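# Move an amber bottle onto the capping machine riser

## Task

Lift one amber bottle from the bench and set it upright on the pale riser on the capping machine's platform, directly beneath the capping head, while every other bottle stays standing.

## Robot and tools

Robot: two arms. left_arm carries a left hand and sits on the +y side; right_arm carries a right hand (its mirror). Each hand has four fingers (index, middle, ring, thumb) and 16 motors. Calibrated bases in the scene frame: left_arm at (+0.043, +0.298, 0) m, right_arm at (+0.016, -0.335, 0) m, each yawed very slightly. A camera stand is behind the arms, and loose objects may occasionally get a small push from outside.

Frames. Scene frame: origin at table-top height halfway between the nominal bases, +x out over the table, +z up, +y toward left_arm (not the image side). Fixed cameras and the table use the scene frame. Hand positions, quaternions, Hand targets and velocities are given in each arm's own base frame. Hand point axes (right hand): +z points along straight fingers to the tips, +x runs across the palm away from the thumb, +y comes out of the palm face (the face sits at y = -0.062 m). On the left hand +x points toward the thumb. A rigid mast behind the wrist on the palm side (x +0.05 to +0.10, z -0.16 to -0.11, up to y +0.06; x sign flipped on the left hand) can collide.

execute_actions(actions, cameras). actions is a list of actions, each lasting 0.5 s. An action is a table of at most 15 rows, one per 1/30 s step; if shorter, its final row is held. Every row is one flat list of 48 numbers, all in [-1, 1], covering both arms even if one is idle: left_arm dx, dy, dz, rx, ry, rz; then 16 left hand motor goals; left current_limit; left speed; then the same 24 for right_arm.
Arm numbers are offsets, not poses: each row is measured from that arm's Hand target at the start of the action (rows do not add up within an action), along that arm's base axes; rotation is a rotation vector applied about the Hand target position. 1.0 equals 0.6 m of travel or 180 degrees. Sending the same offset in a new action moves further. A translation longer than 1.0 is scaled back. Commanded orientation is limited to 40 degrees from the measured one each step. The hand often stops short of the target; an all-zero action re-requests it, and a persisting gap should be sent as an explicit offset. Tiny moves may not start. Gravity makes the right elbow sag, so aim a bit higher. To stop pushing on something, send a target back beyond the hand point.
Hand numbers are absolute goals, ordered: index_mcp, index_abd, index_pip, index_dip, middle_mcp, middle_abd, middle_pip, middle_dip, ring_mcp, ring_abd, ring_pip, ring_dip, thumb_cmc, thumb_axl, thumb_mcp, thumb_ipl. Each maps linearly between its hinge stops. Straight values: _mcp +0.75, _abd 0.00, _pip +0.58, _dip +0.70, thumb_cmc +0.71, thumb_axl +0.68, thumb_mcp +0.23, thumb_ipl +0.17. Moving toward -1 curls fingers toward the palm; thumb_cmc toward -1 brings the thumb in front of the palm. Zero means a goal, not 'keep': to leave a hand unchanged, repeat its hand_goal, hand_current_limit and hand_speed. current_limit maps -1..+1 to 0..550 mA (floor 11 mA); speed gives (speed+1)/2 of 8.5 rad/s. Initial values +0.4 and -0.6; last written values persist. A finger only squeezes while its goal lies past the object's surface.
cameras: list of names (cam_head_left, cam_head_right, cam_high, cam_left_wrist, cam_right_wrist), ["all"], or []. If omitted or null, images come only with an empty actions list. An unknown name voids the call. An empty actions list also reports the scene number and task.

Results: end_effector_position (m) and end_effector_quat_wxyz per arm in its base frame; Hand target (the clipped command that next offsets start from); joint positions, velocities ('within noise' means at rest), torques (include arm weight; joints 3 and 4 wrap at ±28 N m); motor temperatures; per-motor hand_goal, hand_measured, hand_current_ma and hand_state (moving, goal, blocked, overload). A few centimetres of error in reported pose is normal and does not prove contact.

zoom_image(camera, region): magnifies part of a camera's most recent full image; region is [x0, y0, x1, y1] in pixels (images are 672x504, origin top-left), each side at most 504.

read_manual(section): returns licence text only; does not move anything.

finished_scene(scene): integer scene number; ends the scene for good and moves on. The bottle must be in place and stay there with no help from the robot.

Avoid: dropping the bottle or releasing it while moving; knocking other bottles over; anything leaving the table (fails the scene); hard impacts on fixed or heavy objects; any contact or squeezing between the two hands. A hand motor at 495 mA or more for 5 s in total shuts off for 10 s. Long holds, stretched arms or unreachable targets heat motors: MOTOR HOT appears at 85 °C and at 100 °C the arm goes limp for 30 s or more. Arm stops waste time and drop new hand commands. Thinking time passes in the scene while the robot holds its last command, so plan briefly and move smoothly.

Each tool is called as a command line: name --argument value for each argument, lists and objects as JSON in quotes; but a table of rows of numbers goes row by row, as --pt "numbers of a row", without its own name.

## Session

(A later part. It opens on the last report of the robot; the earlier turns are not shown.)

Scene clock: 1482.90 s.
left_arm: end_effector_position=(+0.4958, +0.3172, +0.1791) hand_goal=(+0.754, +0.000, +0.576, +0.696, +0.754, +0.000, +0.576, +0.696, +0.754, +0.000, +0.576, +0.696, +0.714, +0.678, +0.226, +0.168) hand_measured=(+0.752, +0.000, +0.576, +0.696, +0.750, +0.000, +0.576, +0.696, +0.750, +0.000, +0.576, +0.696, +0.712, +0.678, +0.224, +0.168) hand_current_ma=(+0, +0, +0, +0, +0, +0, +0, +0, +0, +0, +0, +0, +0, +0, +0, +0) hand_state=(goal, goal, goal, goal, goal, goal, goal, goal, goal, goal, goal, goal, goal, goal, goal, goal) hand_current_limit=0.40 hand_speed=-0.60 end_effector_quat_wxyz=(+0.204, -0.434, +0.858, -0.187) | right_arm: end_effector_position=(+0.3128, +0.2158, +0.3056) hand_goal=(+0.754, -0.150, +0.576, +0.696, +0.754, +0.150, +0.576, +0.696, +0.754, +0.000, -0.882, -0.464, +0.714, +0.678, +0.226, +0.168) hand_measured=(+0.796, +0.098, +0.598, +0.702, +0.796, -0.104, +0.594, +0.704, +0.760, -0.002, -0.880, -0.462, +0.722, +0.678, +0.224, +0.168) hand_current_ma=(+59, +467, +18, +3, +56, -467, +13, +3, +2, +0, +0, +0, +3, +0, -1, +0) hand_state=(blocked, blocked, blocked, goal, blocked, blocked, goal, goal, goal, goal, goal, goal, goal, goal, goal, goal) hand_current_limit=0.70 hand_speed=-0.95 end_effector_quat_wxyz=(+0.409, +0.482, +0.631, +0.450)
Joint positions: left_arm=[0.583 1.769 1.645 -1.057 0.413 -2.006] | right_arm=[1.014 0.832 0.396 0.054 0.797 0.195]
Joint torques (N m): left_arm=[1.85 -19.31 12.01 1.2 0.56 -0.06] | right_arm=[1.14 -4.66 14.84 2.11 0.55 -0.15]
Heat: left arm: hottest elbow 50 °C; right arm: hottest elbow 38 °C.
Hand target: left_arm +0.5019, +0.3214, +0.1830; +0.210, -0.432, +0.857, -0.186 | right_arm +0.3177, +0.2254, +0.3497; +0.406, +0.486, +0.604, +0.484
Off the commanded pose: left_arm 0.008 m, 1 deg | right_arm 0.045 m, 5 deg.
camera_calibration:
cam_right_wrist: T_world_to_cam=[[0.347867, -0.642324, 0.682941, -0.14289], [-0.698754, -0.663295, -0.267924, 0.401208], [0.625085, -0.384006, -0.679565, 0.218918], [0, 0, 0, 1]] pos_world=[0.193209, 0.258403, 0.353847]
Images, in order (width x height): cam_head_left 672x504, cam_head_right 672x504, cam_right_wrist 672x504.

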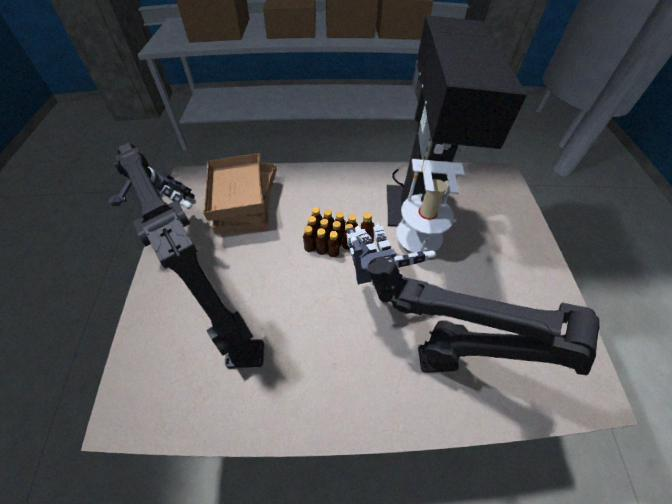

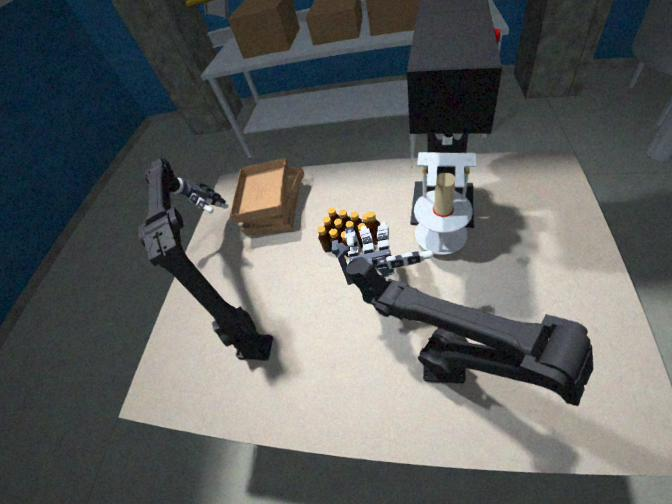

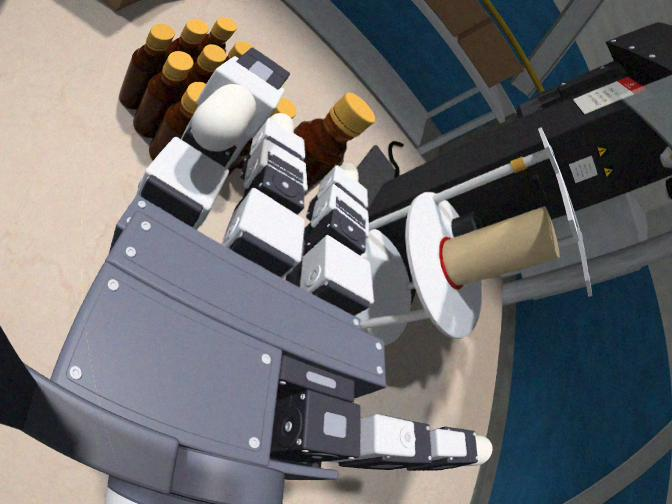

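execute_actions --actions '[[[0,0,0,0,0,0,0.754,0,0.576,0.696,0.754,0,0.576,0.696,0.754,0,0.576,0.696,0.714,0.678,0.226,0.168,0.4,-0.6,-0.007,-0.04,0.0572,0,0,-0.0278,0.754,-0.15,0.576,0.696,0.754,0.15,0.576,0.696,0.754,0,-0.883,-0.464,0.714,0.678,0.226,0.168,0.7,-0.95]],[[0,0,0,0,0,0,0.754,0,0.576,0.696,0.754,0,0.576,0.696,0.754,0,0.576,0.696,0.714,0.678,0.226,0.168,0.4,-0.6,-0.007,-0.05,0.0572,0,0,-0.0278,0.754,-0.15,0.576,0.696,0.754,0.15,0.576,0.696,0.754,0,-0.883,-0.464,0.714,0.678,0.226,0.168,0.7,-0.95]],[[0,0,0,0,0,0,0.754,0,0.576,0.696,0.754,0,0.576,0.696,0.754,0,0.576,0.696,0.714,0.678,0.226,0.168,0.4,-0.6,-0.007,-0.05,0.0572,0,0,-0.0278,0.754,-0.15,0.576,0.696,0.754,0.15,0.576,0.696,0.754,0,-0.883,-0.464,0.714,0.678,0.226,0.168,0.7,-0.95]]]' --cameras '["cam_right_wrist","cam_head_left","cam_head_right"]'

Scene clock: 1516.03 s.
left_arm: end_effector_position=(+0.4958, +0.3172, +0.1791) hand_goal=(+0.754, +0.000, +0.576, +0.696, +0.754, +0.000, +0.576, +0.696, +0.754, +0.000, +0.576, +0.696, +0.714, +0.678, +0.226, +0.168) hand_measured=(+0.752, +0.000, +0.576, +0.696, +0.750, +0.000, +0.576, +0.696, +0.750, +0.000, +0.576, +0.696, +0.712, +0.678, +0.224, +0.168) hand_current_ma=(+0, +0, +0, +0, +0, +0, +0, +0, +0, +0, +0, +0, +0, +0, +0, +0) hand_state=(goal, goal, goal, goal, goal, goal, goal, goal, goal, goal, goal, goal, goal, goal, goal, goal) hand_current_limit=0.40 hand_speed=-0.60 end_effector_quat_wxyz=(+0.204, -0.434, +0.858, -0.187) | right_arm: end_effector_position=(+0.3035, +0.1456, +0.4075) hand_goal=(+0.754, -0.150, +0.576, +0.696, +0.754, +0.150, +0.576, +0.696, +0.754, +0.000, -0.882, -0.464, +0.714, +0.678, +0.226, +0.168) hand_measured=(+0.800, +0.096, +0.600, +0.704, +0.796, -0.104, +0.594, +0.704, +0.760, -0.002, -0.880, -0.462, +0.722, +0.678, +0.224, +0.168) hand_current_ma=(+64, +467, +20, +3, +56, -467, +13, +3, +2, +0, +0, +0, +3, +0, -1, +0) hand_state=(blocked, blocked, blocked, goal, blocked, blocked, goal, goal, goal, goal, goal, goal, goal, goal, goal, goal) hand_current_limit=0.70 hand_speed=-0.95 end_effector_quat_wxyz=(+0.469, +0.550, +0.566, +0.397)
Joint positions: left_arm=[0.583 1.769 1.645 -1.057 0.413 -2.006] | right_arm=[0.985 0.646 0.612 -0.439 1.003 0.31]
Joint torques (N m): left_arm=[1.85 -19.31 12.01 1.2 0.56 -0.06] | right_arm=[0.21 -2.78 15.82 1.77 0.69 -0.12]
Motor temperatures (°C): left_arm=[24 39 51 26 23 25] | right_arm=[30 30 45 24 25 26]
Heat: left arm: hottest elbow 51 °C; right arm: hottest elbow 45 °C.
Hand target: left_arm +0.5019, +0.3214, +0.1830; +0.210, -0.432, +0.857, -0.186 | right_arm +0.3052, +0.1413, +0.4526; +0.466, +0.561, +0.535, +0.427
Off the commanded pose: left_arm 0.008 m, 1 deg | right_arm 0.045 m, 5 deg.
camera_calibration:
cam_right_wrist: T_world_to_cam=[[0.169762, -0.698401, 0.695282, -0.197094], [-0.835492, -0.476149, -0.274289, 0.392187], [0.522622, -0.534339, -0.664341, 0.313764], [0, 0, 0, 1]] pos_world=[0.197148, 0.216745, 0.453054]
Images, in order (width x height): cam_head_left 672x504, cam_head_right 672x504, cam_right_wrist 672x504.

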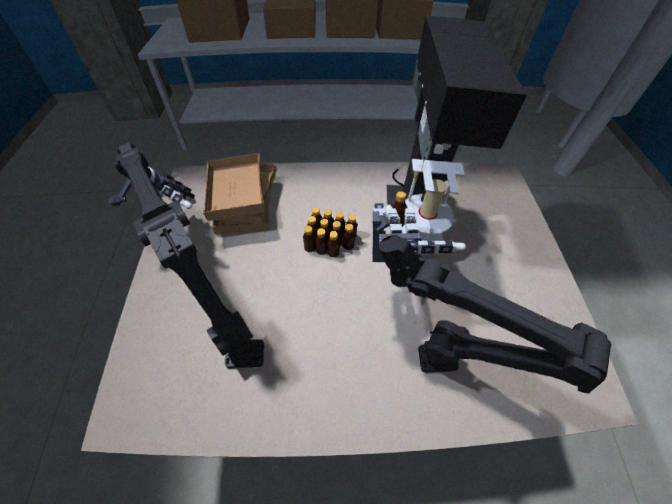

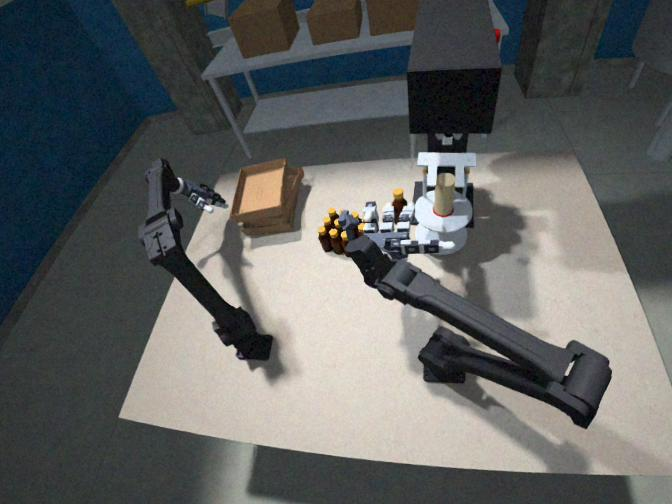

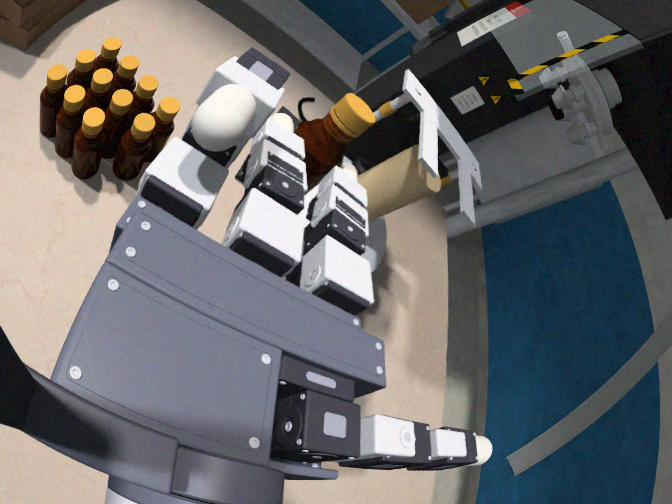

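zoom_image --camera "cam_right_wrist" --region '[260, 0, 660, 240]'

zoom_image --camera "cam_head_left" --region '[360, 140, 480, 270]'

zoom_image --camera "cam_head_right" --region '[370, 140, 490, 270]'

Scaled by 1.260 from the camera's 672x504 image, which has a finer 960x720 frame.

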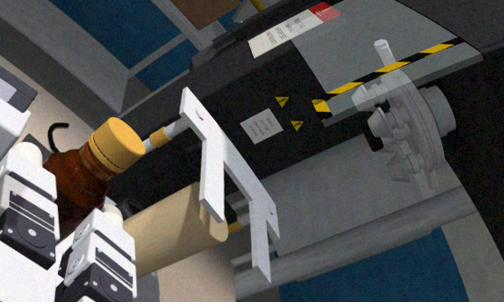

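Scaled by 3.877 from the camera's 672x504 image, which has a finer 960x720 frame.

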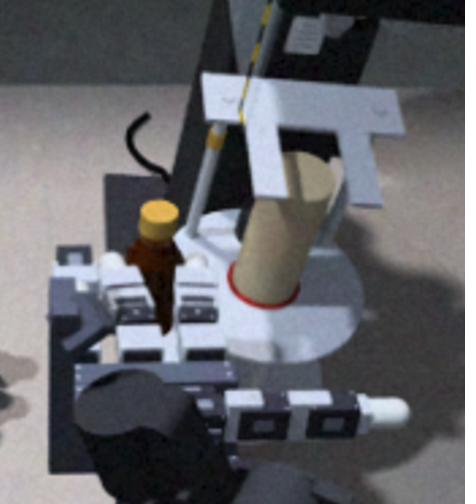

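Scaled by 3.877 from the camera's 672x504 image, which has a finer 960x720 frame.

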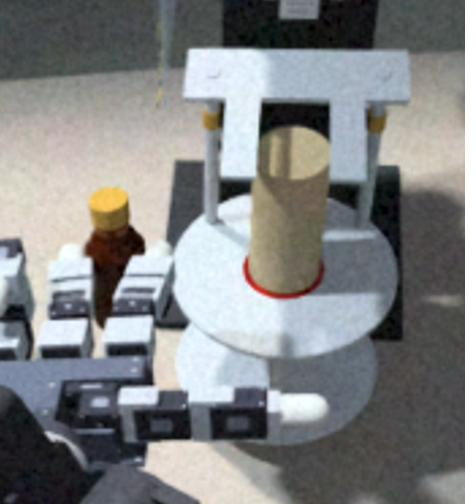

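execute_actions --actions '[[[0,0,0,0,0,0,0.754,0,0.576,0.696,0.754,0,0.576,0.696,0.754,0,0.576,0.696,0.714,0.678,0.226,0.168,0.4,-0.6,-0.0068,-0.05,0.05,0.0079,-0.0015,-0.0316,0.754,-0.15,0.576,0.696,0.754,0.15,0.576,0.696,0.754,0,-0.883,-0.464,0.714,0.678,0.226,0.168,0.7,-0.95]],[[0,0,0,0,0,0,0.754,0,0.576,0.696,0.754,0,0.576,0.696,0.754,0,0.576,0.696,0.714,0.678,0.226,0.168,0.4,-0.6,-0.0068,-0.055,0.05,0.0079,-0.0015,-0.0316,0.754,-0.15,0.576,0.696,0.754,0.15,0.576,0.696,0.754,0,-0.883,-0.464,0.714,0.678,0.226,0.168,0.7,-0.95]]]' --cameras '["cam_right_wrist","cam_head_left","cam_head_right"]'

zoom_image --camera "cam_right_wrist" --region '[220, 0, 620, 240]'

zoom_image --camera "cam_head_left" --region '[370, 120, 490, 250]'

zoom_image --camera "cam_head_right" --region '[380, 120, 500, 250]'

Scene clock: 1556.10 s.
left_arm: end_effector_position=(+0.4958, +0.3172, +0.1791) hand_goal=(+0.754, +0.000, +0.576, +0.696, +0.754, +0.000, +0.576, +0.696, +0.754, +0.000, +0.576, +0.696, +0.714, +0.678, +0.226, +0.168) hand_measured=(+0.752, +0.000, +0.576, +0.696, +0.750, +0.000, +0.576, +0.696, +0.750, +0.000, +0.576, +0.696, +0.712, +0.678, +0.224, +0.168) hand_current_ma=(+0, +0, +0, +0, +0, +0, +0, +0, +0, +0, +0, +0, +0, +0, +0, +0) hand_state=(goal, goal, goal, goal, goal, goal, goal, goal, goal, goal, goal, goal, goal, goal, goal, goal) hand_current_limit=0.40 hand_speed=-0.60 end_effector_quat_wxyz=(+0.204, -0.434, +0.858, -0.187) | right_arm: end_effector_position=(+0.2995, +0.0879, +0.4701) hand_goal=(+0.754, -0.150, +0.576, +0.696, +0.754, +0.150, +0.576, +0.696, +0.754, +0.000, -0.882, -0.464, +0.714, +0.678, +0.226, +0.168) hand_measured=(+0.800, +0.096, +0.602, +0.704, +0.796, -0.104, +0.594, +0.704, +0.760, -0.002, -0.880, -0.462, +0.722, +0.678, +0.224, +0.168) hand_current_ma=(+69, +467, +22, +3, +56, -467, +13, +3, +2, +0, +0, +0, +3, +0, -1, +0) hand_state=(blocked, blocked, blocked, goal, blocked, blocked, goal, goal, goal, goal, goal, goal, goal, goal, goal, goal) hand_current_limit=0.70 hand_speed=-0.95 end_effector_quat_wxyz=(+0.498, +0.610, +0.496, +0.366)
Joint positions: left_arm=[0.583 1.769 1.645 -1.057 0.413 -2.006] | right_arm=[0.905 0.627 0.781 -0.7 1.099 0.448]
Joint torques (N m): left_arm=[1.9 -19.25 12.03 1.2 0.56 -0.06] | right_arm=[0.21 -2.32 15.64 1.55 0.85 -0.12]
Heat: left arm: hottest elbow 51 °C; right arm: hottest elbow 44 °C.
Hand target: left_arm +0.5019, +0.3214, +0.1830; +0.210, -0.432, +0.857, -0.186 | right_arm +0.2970, +0.0784, +0.5125; +0.494, +0.621, +0.464, +0.394
Off the commanded pose: left_arm 0.008 m, 1 deg | right_arm 0.044 m, 5 deg.
camera_calibration:
cam_right_wrist: T_world_to_cam=[[0.0151336, -0.747873, 0.66367, -0.21478], [-0.906526, -0.290314, -0.306477, 0.398647], [0.421878, -0.596996, -0.68236, 0.370804], [0, 0, 0, 1]] pos_world=[0.2082, 0.176474, 0.517741]
Images, in order (width x height): cam_head_left 672x504, cam_head_right 672x504, cam_right_wrist 672x504.

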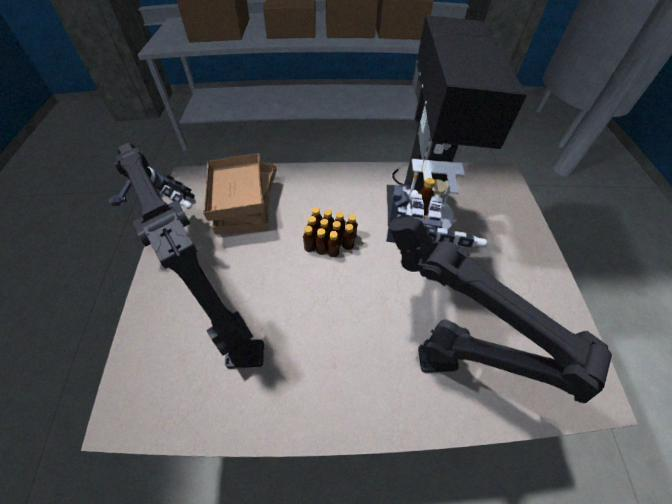

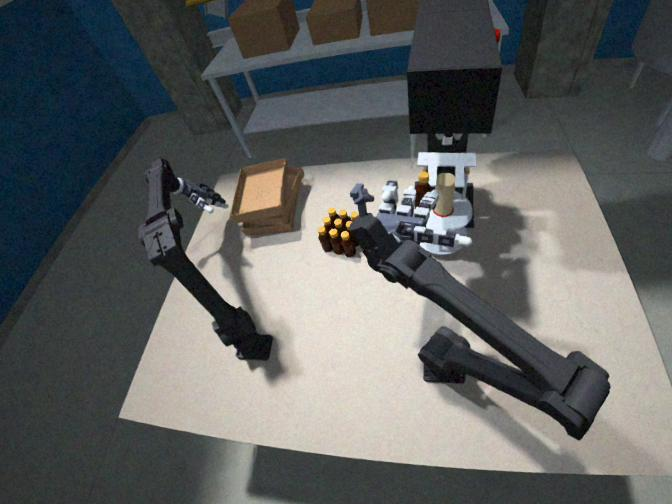

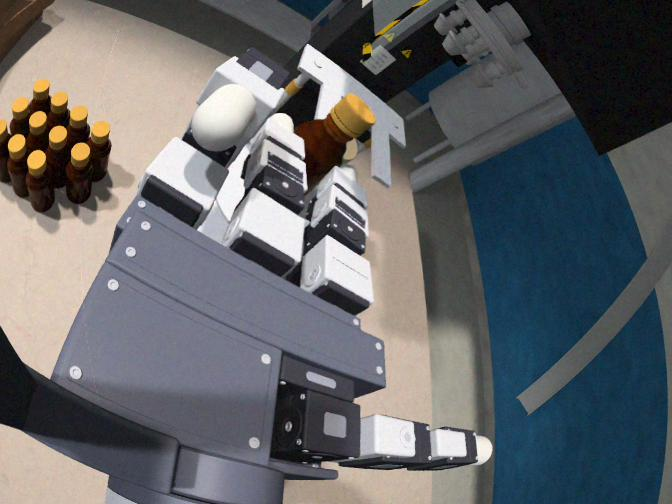

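Scaled by 1.260 from the camera's 672x504 image, which has a finer 960x720 frame.

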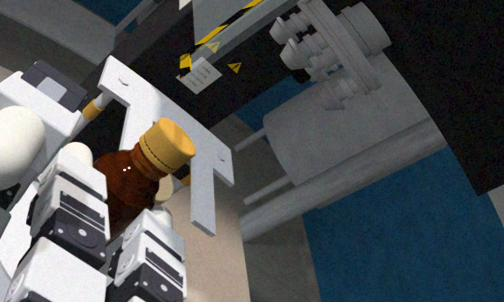

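Scaled by 3.877 from the camera's 672x504 image, which has a finer 960x720 frame.

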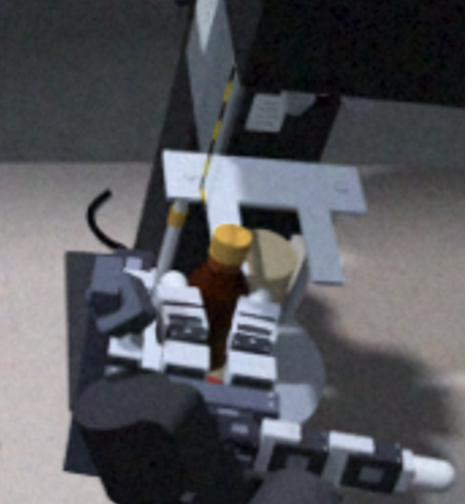

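Scaled by 3.877 from the camera's 672x504 image, which has a finer 960x720 frame.

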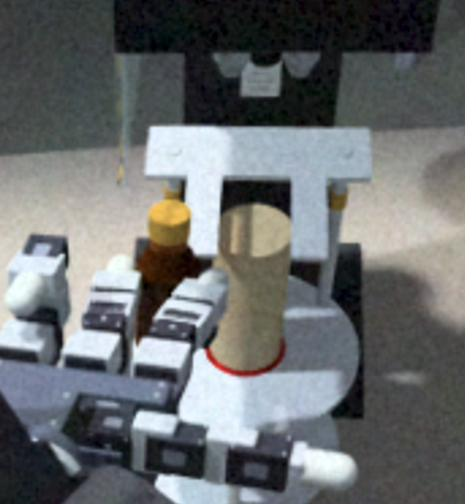

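execute_actions --actions '[[[0,0,0,0,0,0,0.754,0,0.576,0.696,0.754,0,0.576,0.696,0.754,0,0.576,0.696,0.714,0.678,0.226,0.168,0.4,-0.6,-0.0033,-0.03,0.02,-0.0027,-0.0108,-0.0145,0.754,-0.15,0.576,0.696,0.754,0.15,0.576,0.696,0.754,0,-0.883,-0.464,0.714,0.678,0.226,0.168,0.7,-0.95]],[[0,0,0,0,0,0,0.754,0,0.576,0.696,0.754,0,0.576,0.696,0.754,0,0.576,0.696,0.714,0.678,0.226,0.168,0.4,-0.6,-0.0033,-0.0375,0.015,-0.0027,-0.0108,-0.0145,0.754,-0.15,0.576,0.696,0.754,0.15,0.576,0.696,0.754,0,-0.883,-0.464,0.714,0.678,0.226,0.168,0.7,-0.95]]]' --cameras '["cam_right_wrist","cam_head_left","cam_head_right"]'

zoom_image --camera "cam_right_wrist" --region '[220, 0, 540, 240]'

zoom_image --camera "cam_head_left" --region '[380, 120, 500, 240]'

zoom_image --camera "cam_head_right" --region '[390, 120, 510, 240]'

Scene clock: 1588.53 s.
left_arm: end_effector_position=(+0.4958, +0.3172, +0.1791) hand_goal=(+0.754, +0.000, +0.576, +0.696, +0.754, +0.000, +0.576, +0.696, +0.754, +0.000, +0.576, +0.696, +0.714, +0.678, +0.226, +0.168) hand_measured=(+0.752, +0.000, +0.576, +0.696, +0.750, +0.000, +0.576, +0.696, +0.750, +0.000, +0.576, +0.696, +0.712, +0.678, +0.224, +0.168) hand_current_ma=(+0, +0, +0, +0, +0, +0, +0, +0, +0, +0, +0, +0, +0, +0, +0, +0) hand_state=(goal, goal, goal, goal, goal, goal, goal, goal, goal, goal, goal, goal, goal, goal, goal, goal) hand_current_limit=0.40 hand_speed=-0.60 end_effector_quat_wxyz=(+0.204, -0.434, +0.858, -0.187) | right_arm: end_effector_position=(+0.2985, +0.0475, +0.4963) hand_goal=(+0.754, -0.150, +0.576, +0.696, +0.754, +0.150, +0.576, +0.696, +0.754, +0.000, -0.882, -0.464, +0.714, +0.678, +0.226, +0.168) hand_measured=(+0.800, +0.096, +0.602, +0.704, +0.796, -0.104, +0.594, +0.704, +0.760, -0.002, -0.880, -0.462, +0.722, +0.678, +0.224, +0.168) hand_current_ma=(+69, +468, +22, +3, +56, -467, +13, +3, +2, +0, +0, +0, +3, +0, -1, +0) hand_state=(blocked, blocked, blocked, goal, blocked, blocked, goal, goal, goal, goal, goal, goal, goal, goal, goal, goal) hand_current_limit=0.70 hand_speed=-0.95 end_effector_quat_wxyz=(+0.532, +0.619, +0.453, +0.358)
Joint positions: left_arm=[0.583 1.769 1.645 -1.057 0.413 -2.006] | right_arm=[0.783 0.575 0.781 -0.604 1.098 0.32]
Joint torques (N m): left_arm=[1.85 -19.31 12.03 1.22 0.56 -0.06] | right_arm=[-0.03 -2.32 13.86 2.89 0.61 -0.34]
Heat: left arm: hottest elbow 51 °C; right arm: hottest elbow 46 °C.
Hand target: left_arm +0.5019, +0.3214, +0.1830; +0.210, -0.432, +0.857, -0.186 | right_arm +0.2930, +0.0379, +0.5336; +0.532, +0.623, +0.421, +0.389
Off the commanded pose: left_arm 0.008 m, 1 deg | right_arm 0.039 m, 5 deg.
camera_calibration:
cam_right_wrist: T_world_to_cam=[[-0.0946444, -0.73817, 0.667942, -0.232086], [-0.909669, -0.208435, -0.359246, 0.417297], [0.404407, -0.641607, -0.651763, 0.35706], [0, 0, 0, 1]] pos_world=[0.213239, 0.144752, 0.537651]
Images, in order (width x height): cam_head_left 672x504, cam_head_right 672x504, cam_right_wrist 672x504.

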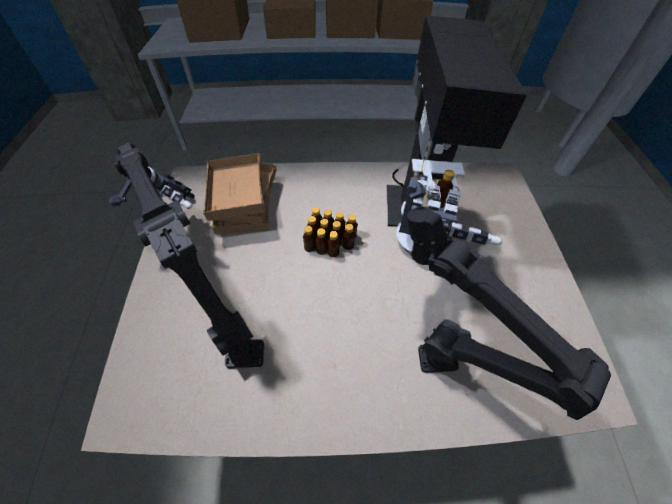

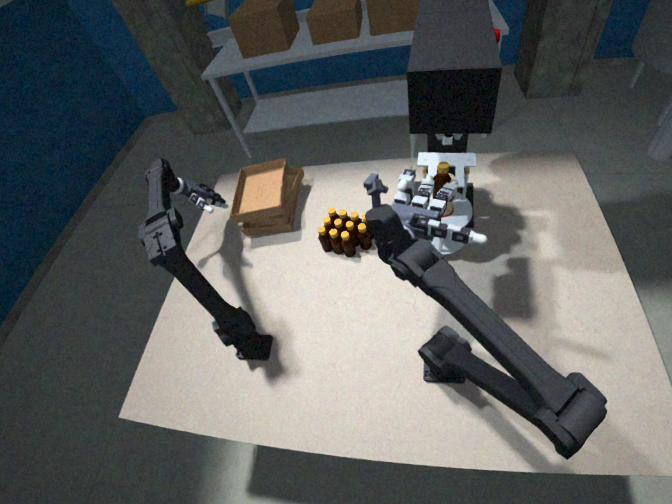

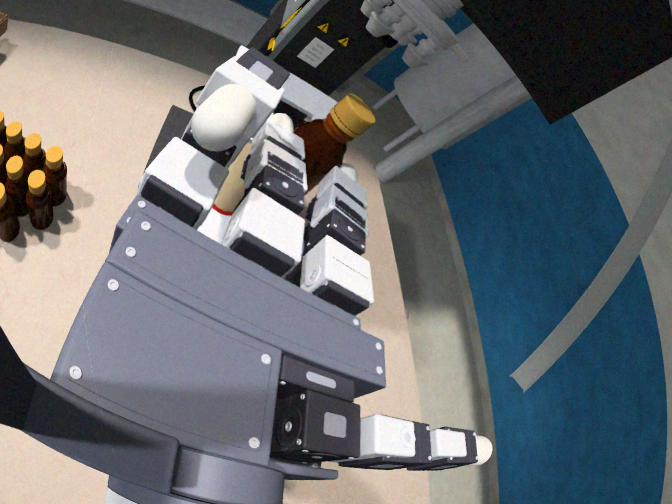

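Scaled by 1.575 from the camera's 672x504 image, which has a finer 960x720 frame.

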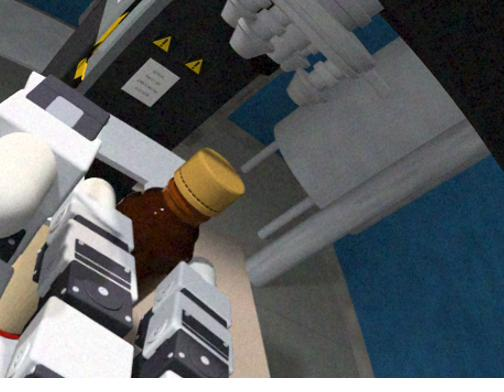

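Scaled by 4.200 from the camera's 672x504 image, which has a finer 960x720 frame.

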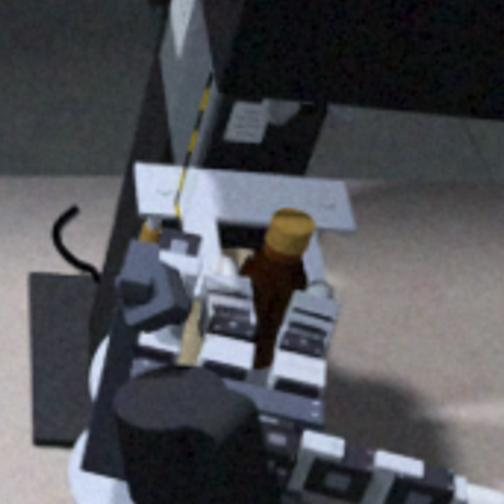

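Scaled by 4.200 from the camera's 672x504 image, which has a finer 960x720 frame.

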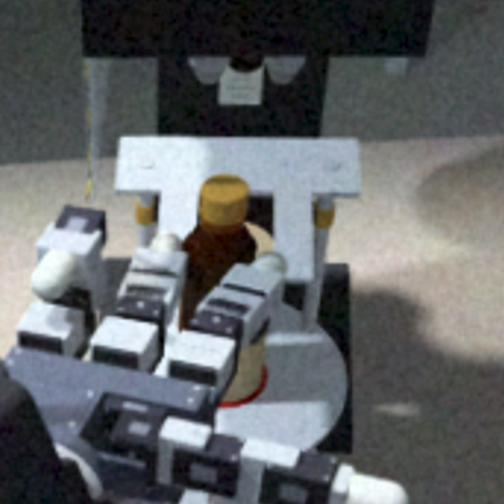

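execute_actions --actions '[[[0,0,0,0,0,0,0.754,0,0.576,0.696,0.754,0,0.576,0.696,0.754,0,0.576,0.696,0.714,0.678,0.226,0.168,0.4,-0.6,-0.005,-0.015,0,0,0,0,0.754,-0.15,0.576,0.696,0.754,0.15,0.576,0.696,0.754,0,-0.883,-0.464,0.714,0.678,0.226,0.168,0.7,-0.95]]]' --cameras '["cam_right_wrist","cam_head_left","cam_head_right"]'

zoom_image --camera "cam_head_left" --region '[410, 150, 480, 220]'

zoom_image --camera "cam_head_right" --region '[410, 140, 480, 210]'

Scene clock: 1635.83 s.
left_arm: end_effector_position=(+0.4958, +0.3172, +0.1791) hand_goal=(+0.754, +0.000, +0.576, +0.696, +0.754, +0.000, +0.576, +0.696, +0.754, +0.000, +0.576, +0.696, +0.714, +0.678, +0.226, +0.168) hand_measured=(+0.752, +0.000, +0.576, +0.696, +0.750, +0.000, +0.576, +0.696, +0.750, +0.000, +0.576, +0.696, +0.712, +0.678, +0.224, +0.168) hand_current_ma=(+0, +0, +0, +0, +0, +0, +0, +0, +0, +0, +0, +0, +0, +0, +0, +0) hand_state=(goal, goal, goal, goal, goal, goal, goal, goal, goal, goal, goal, goal, goal, goal, goal, goal) hand_current_limit=0.40 hand_speed=-0.60 end_effector_quat_wxyz=(+0.204, -0.434, +0.858, -0.187) | right_arm: end_effector_position=(+0.2980, +0.0394, +0.4989) hand_goal=(+0.754, -0.150, +0.576, +0.696, +0.754, +0.150, +0.576, +0.696, +0.754, +0.000, -0.882, -0.464, +0.714, +0.678, +0.226, +0.168) hand_measured=(+0.800, +0.096, +0.602, +0.704, +0.796, -0.104, +0.594, +0.704, +0.760, -0.002, -0.880, -0.462, +0.722, +0.678, +0.224, +0.168) hand_current_ma=(+69, +468, +22, +3, +56, -467, +13, +3, +2, +0, +0, +0, +3, +0, -1, +0) hand_state=(blocked, blocked, blocked, goal, blocked, blocked, goal, goal, goal, goal, goal, goal, goal, goal, goal, goal) hand_current_limit=0.70 hand_speed=-0.95 end_effector_quat_wxyz=(+0.531, +0.620, +0.452, +0.359)
Joint positions: left_arm=[0.583 1.769 1.645 -1.057 0.413 -2.006] | right_arm=[0.754 0.557 0.781 -0.604 1.07 0.302]
Joint torques (N m): left_arm=[1.85 -19.31 12.01 1.21 0.56 -0.06] | right_arm=[0.09 -2.49 13.16 2.84 0.56 -0.34]
Heat: left arm: hottest elbow 51 °C; right arm: hottest elbow 45 °C.
Hand target: left_arm +0.5019, +0.3214, +0.1830; +0.210, -0.432, +0.857, -0.186 | right_arm +0.2901, +0.0289, +0.5335; +0.532, +0.623, +0.421, +0.388
Off the commanded pose: left_arm 0.008 m, 1 deg | right_arm 0.037 m, 5 deg.
camera_calibration:
cam_right_wrist: T_world_to_cam=[[-0.0952311, -0.740425, 0.665358, -0.238357], [-0.909824, -0.20647, -0.359986, 0.416376], [0.40392, -0.639641, -0.653995, 0.355], [0, 0, 0, 1]] pos_world=[0.212738, 0.136556, 0.54065]
Images, in order (width x height): cam_head_left 672x504, cam_head_right 672x504, cam_right_wrist 672x504.

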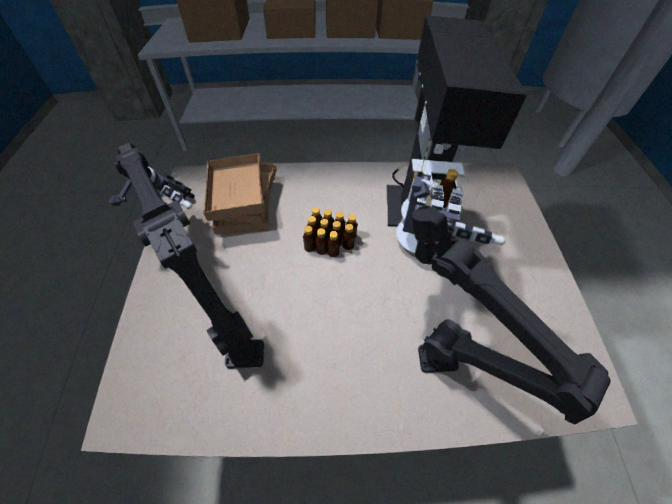

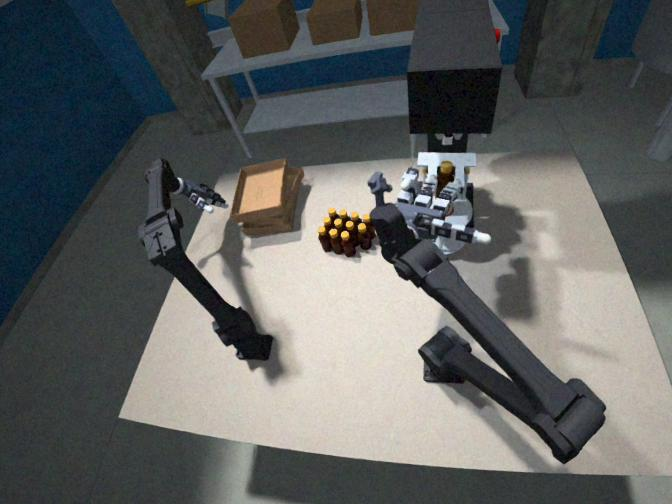

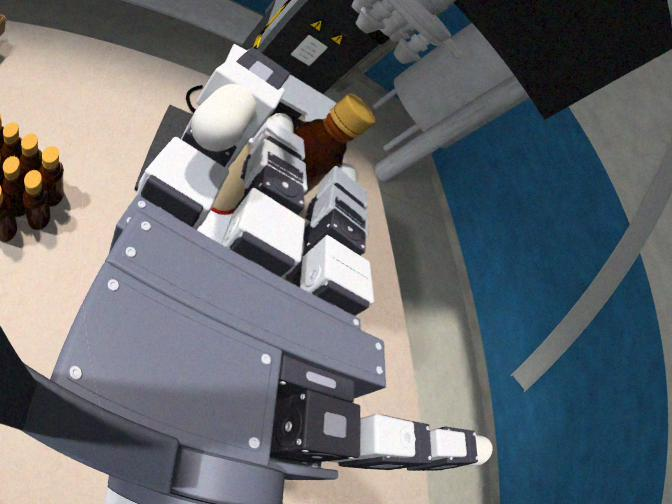

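Scaled by 7.200 from the camera's 672x504 image, which has a finer 960x720 frame.

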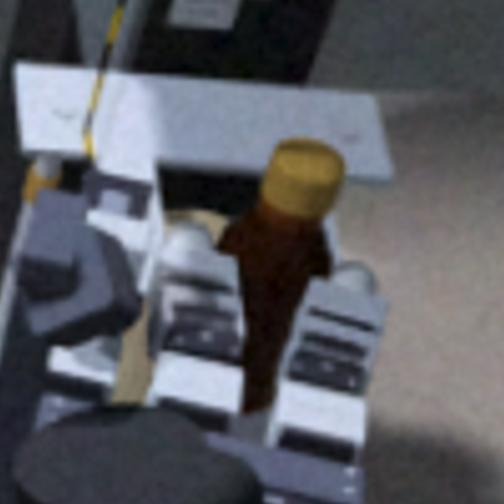

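Scaled by 7.200 from the camera's 672x504 image, which has a finer 960x720 frame.

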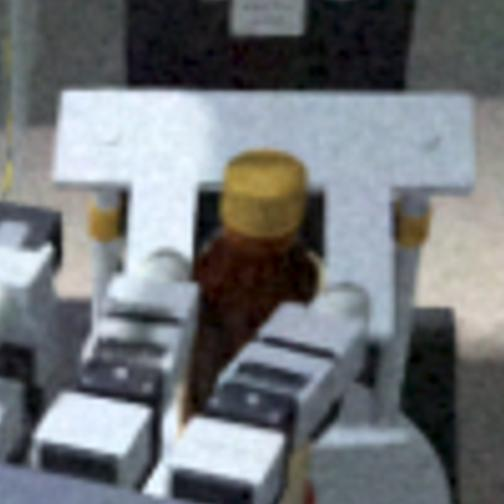

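execute_actions --actions '[[[0,0,0,0,0,0,0.754,0,0.576,0.696,0.754,0,0.576,0.696,0.754,0,0.576,0.696,0.714,0.678,0.226,0.168,0.4,-0.6,0.025,-0.006,0,0,0,0,0.754,-0.15,0.576,0.696,0.754,0.15,0.576,0.696,0.754,0,-0.883,-0.464,0.714,0.678,0.226,0.168,0.7,-0.95]],[[0,0,0,0,0,0,0.754,0,0.576,0.696,0.754,0,0.576,0.696,0.754,0,0.576,0.696,0.714,0.678,0.226,0.168,0.4,-0.6,0.02,0,0,0,0,0,0.754,-0.15,0.576,0.696,0.754,0.15,0.576,0.696,0.754,0,-0.883,-0.464,0.714,0.678,0.226,0.168,0.7,-0.95]]]' --cameras '["cam_right_wrist","cam_head_left","cam_head_right"]'

zoom_image --camera "cam_head_left" --region '[410, 150, 480, 220]'

zoom_image --camera "cam_head_right" --region '[410, 140, 480, 210]'

Scene clock: 1663.83 s.
left_arm: end_effector_position=(+0.4958, +0.3172, +0.1791) hand_goal=(+0.754, +0.000, +0.576, +0.696, +0.754, +0.000, +0.576, +0.696, +0.754, +0.000, +0.576, +0.696, +0.714, +0.678, +0.226, +0.168) hand_measured=(+0.752, +0.000, +0.576, +0.696, +0.750, +0.000, +0.576, +0.696, +0.750, +0.000, +0.576, +0.696, +0.712, +0.678, +0.224, +0.168) hand_current_ma=(+0, +0, +0, +0, +0, +0, +0, +0, +0, +0, +0, +0, +0, +0, +0, +0) hand_state=(goal, goal, goal, goal, goal, goal, goal, goal, goal, goal, goal, goal, goal, goal, goal, goal) hand_current_limit=0.40 hand_speed=-0.60 end_effector_quat_wxyz=(+0.204, -0.434, +0.858, -0.187) | right_arm: end_effector_position=(+0.3180, +0.0267, +0.5002) hand_goal=(+0.754, -0.150, +0.576, +0.696, +0.754, +0.150, +0.576, +0.696, +0.754, +0.000, -0.882, -0.464, +0.714, +0.678, +0.226, +0.168) hand_measured=(+0.800, +0.096, +0.602, +0.704, +0.796, -0.104, +0.594, +0.704, +0.760, +0.004, -0.882, -0.462, +0.722, +0.678, +0.224, +0.168) hand_current_ma=(+69, +467, +22, +3, +56, -467, +13, +3, +2, +1, +0, +0, +3, +0, -1, +0) hand_state=(blocked, blocked, blocked, goal, blocked, blocked, goal, goal, goal, goal, goal, goal, goal, goal, goal, goal) hand_current_limit=0.70 hand_speed=-0.95 end_effector_quat_wxyz=(+0.529, +0.628, +0.441, +0.362)
Joint positions: left_arm=[0.583 1.769 1.645 -1.057 0.413 -2.006] | right_arm=[0.64 0.584 0.781 -0.517 0.974 0.256]
Joint torques (N m): left_arm=[1.85 -19.31 12.03 1.18 0.56 -0.06] | right_arm=[0.38 -1.14 13.59 3.15 0.1 -0.44]
Heat: left arm: hottest elbow 52 °C; right arm: hottest elbow 45 °C.
Hand target: left_arm +0.5019, +0.3214, +0.1830; +0.210, -0.432, +0.857, -0.186 | right_arm +0.3171, +0.0253, +0.5335; +0.532, +0.623, +0.421, +0.388
Off the commanded pose: left_arm 0.008 m, 1 deg | right_arm 0.033 m, 4 deg.
camera_calibration:
cam_right_wrist: T_world_to_cam=[[-0.111945, -0.752447, 0.64907, -0.232913], [-0.909726, -0.185213, -0.371612, 0.437627], [0.399834, -0.632076, -0.663787, 0.345653], [0, 0, 0, 1]] pos_world=[0.233843, 0.124278, 0.543244]
Images, in order (width x height): cam_head_left 672x504, cam_head_right 672x504, cam_right_wrist 672x504.

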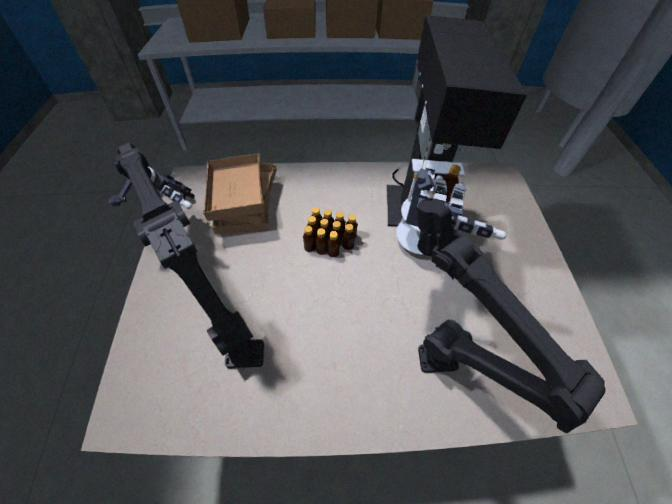

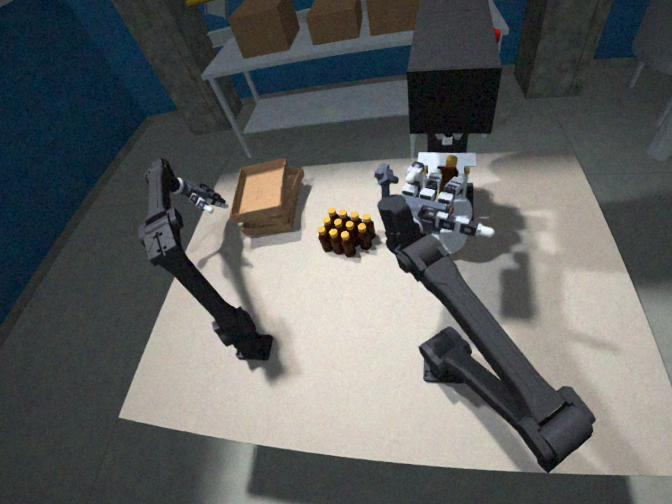

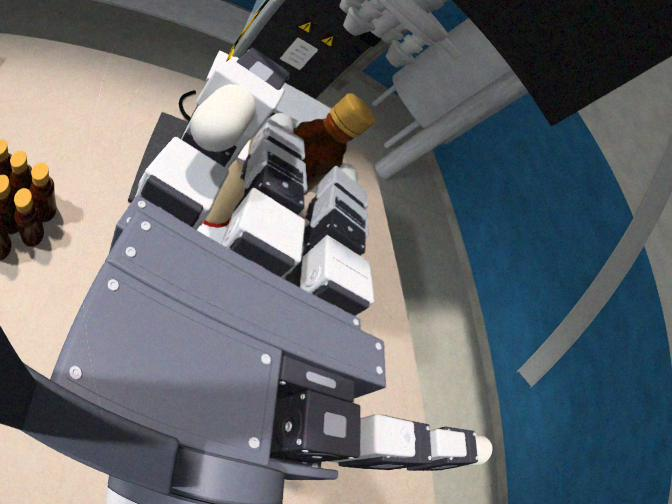

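Scaled by 7.200 from the camera's 672x504 image, which has a finer 960x720 frame.

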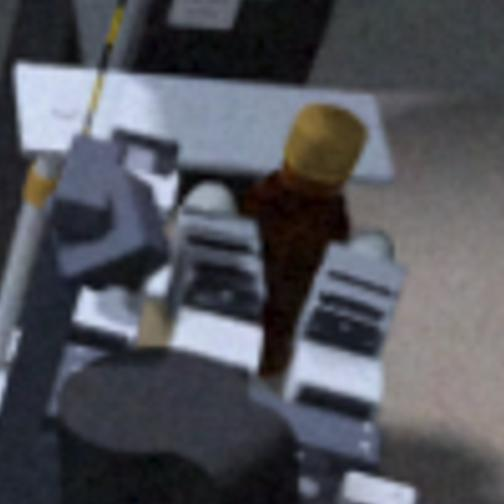

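Scaled by 7.200 from the camera's 672x504 image, which has a finer 960x720 frame.

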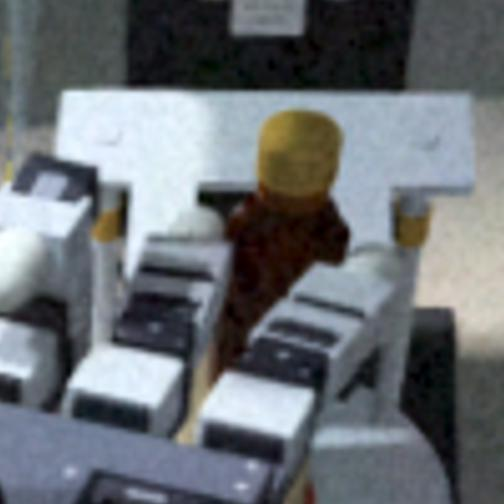

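execute_actions --actions '[[[0,0,0,0,0,0,0.754,0,0.576,0.696,0.754,0,0.576,0.696,0.754,0,0.576,0.696,0.714,0.678,0.226,0.168,0.4,-0.6,-0.013,0.022,0,0,0,0,0.754,-0.15,0.576,0.696,0.754,0.15,0.576,0.696,0.754,0,-0.883,-0.464,0.714,0.678,0.226,0.168,0.7,-0.95]]]' --cameras '["cam_right_wrist","cam_head_left","cam_head_right"]'

zoom_image --camera "cam_head_left" --region '[410, 150, 480, 220]'

zoom_image --camera "cam_head_right" --region '[410, 140, 480, 210]'

Scene clock: 1681.50 s.
left_arm: end_effector_position=(+0.4958, +0.3172, +0.1791) hand_goal=(+0.754, +0.000, +0.576, +0.696, +0.754, +0.000, +0.576, +0.696, +0.754, +0.000, +0.576, +0.696, +0.714, +0.678, +0.226, +0.168) hand_measured=(+0.752, +0.000, +0.576, +0.696, +0.750, +0.000, +0.576, +0.696, +0.750, +0.000, +0.576, +0.696, +0.712, +0.678, +0.224, +0.168) hand_current_ma=(+0, +0, +0, +0, +0, +0, +0, +0, +0, +0, +0, +0, +0, +0, +0, +0) hand_state=(goal, goal, goal, goal, goal, goal, goal, goal, goal, goal, goal, goal, goal, goal, goal, goal) hand_current_limit=0.40 hand_speed=-0.60 end_effector_quat_wxyz=(+0.204, -0.434, +0.858, -0.187) | right_arm: end_effector_position=(+0.3114, +0.0315, +0.5019) hand_goal=(+0.754, -0.150, +0.576, +0.696, +0.754, +0.150, +0.576, +0.696, +0.754, +0.000, -0.882, -0.464, +0.714, +0.678, +0.226, +0.168) hand_measured=(+0.802, +0.096, +0.602, +0.704, +0.796, -0.104, +0.594, +0.704, +0.770, +0.014, -0.878, -0.462, +0.722, +0.678, +0.224, +0.168) hand_current_ma=(+69, +467, +22, +3, +56, -467, +13, +3, +11, +6, +1, +0, +3, +0, -1, +0) hand_state=(blocked, blocked, blocked, goal, blocked, blocked, goal, goal, goal, goal, goal, goal, goal, goal, goal, goal) hand_current_limit=0.70 hand_speed=-0.95 end_effector_quat_wxyz=(+0.539, +0.629, +0.430, +0.359)
Joint positions: left_arm=[0.583 1.769 1.645 -1.057 0.413 -2.006] | right_arm=[0.687 0.592 0.781 -0.517 1.048 0.274]
Joint torques (N m): left_arm=[1.9 -19.31 12.03 1.2 0.56 -0.06] | right_arm=[2.37 -0.97 14.23 2.15 0.02 -0.26]
Heat: left arm: hottest elbow 52 °C; right arm: hottest elbow 45 °C.
Hand target: left_arm +0.5019, +0.3214, +0.1830; +0.210, -0.432, +0.857, -0.186 | right_arm +0.3093, +0.0385, +0.5335; +0.532, +0.623, +0.421, +0.388
Off the commanded pose: left_arm 0.008 m, 1 deg | right_arm 0.032 m, 4 deg.
camera_calibration:
cam_right_wrist: T_world_to_cam=[[-0.140991, -0.745014, 0.651979, -0.223803], [-0.908478, -0.16435, -0.384261, 0.438458], [0.393432, -0.646486, -0.653657, 0.349803], [0, 0, 0, 1]] pos_world=[0.229152, 0.131467, 0.543048]
Images, in order (width x height): cam_head_left 672x504, cam_head_right 672x504, cam_right_wrist 672x504.

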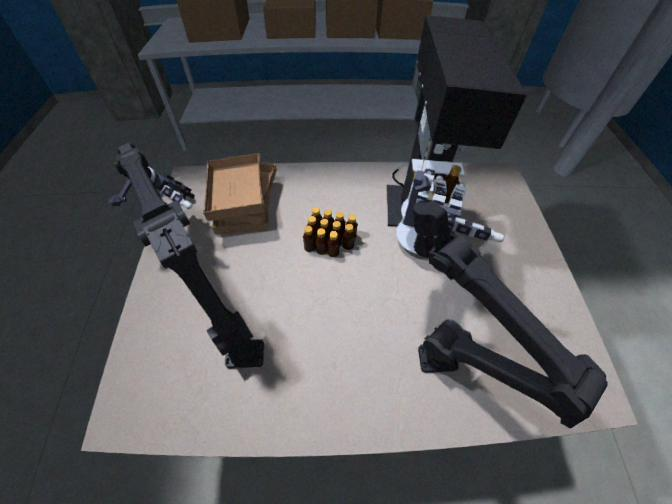

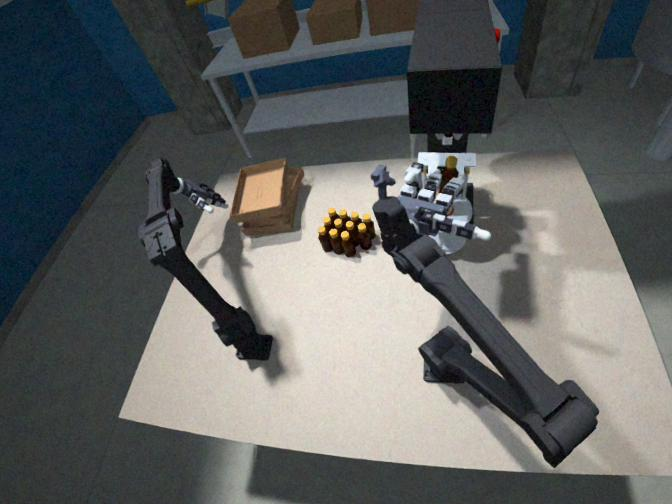

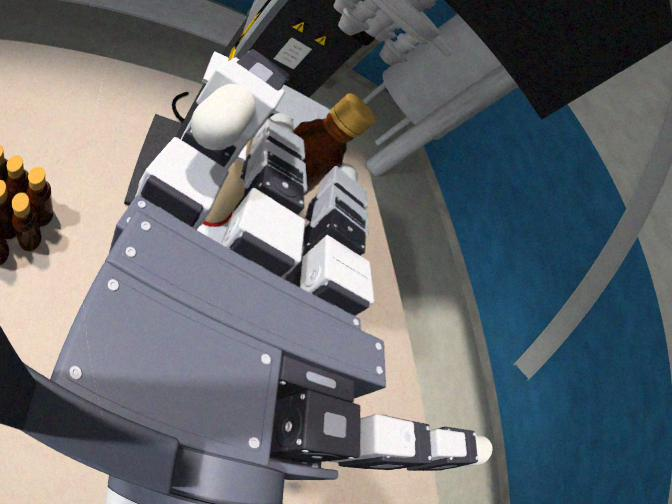

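Scaled by 7.200 from the camera's 672x504 image, which has a finer 960x720 frame.

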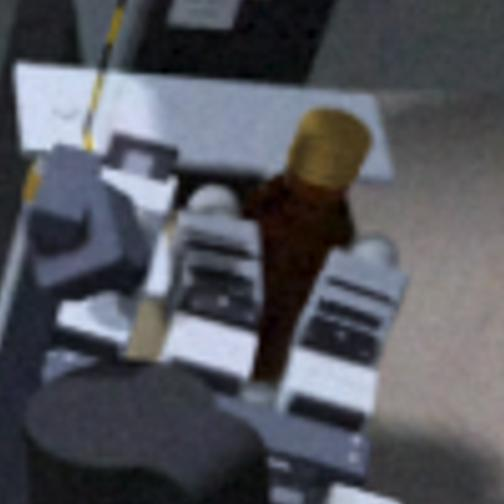

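Scaled by 7.200 from the camera's 672x504 image, which has a finer 960x720 frame.

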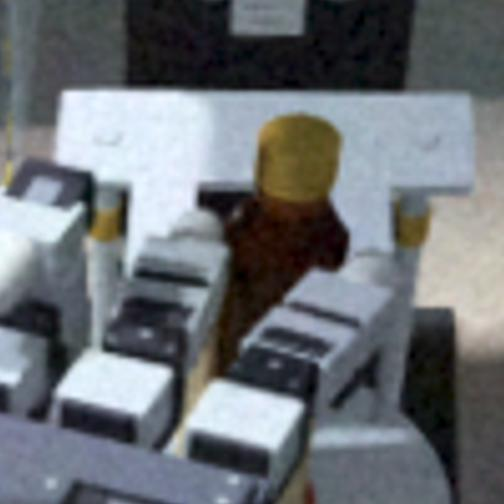

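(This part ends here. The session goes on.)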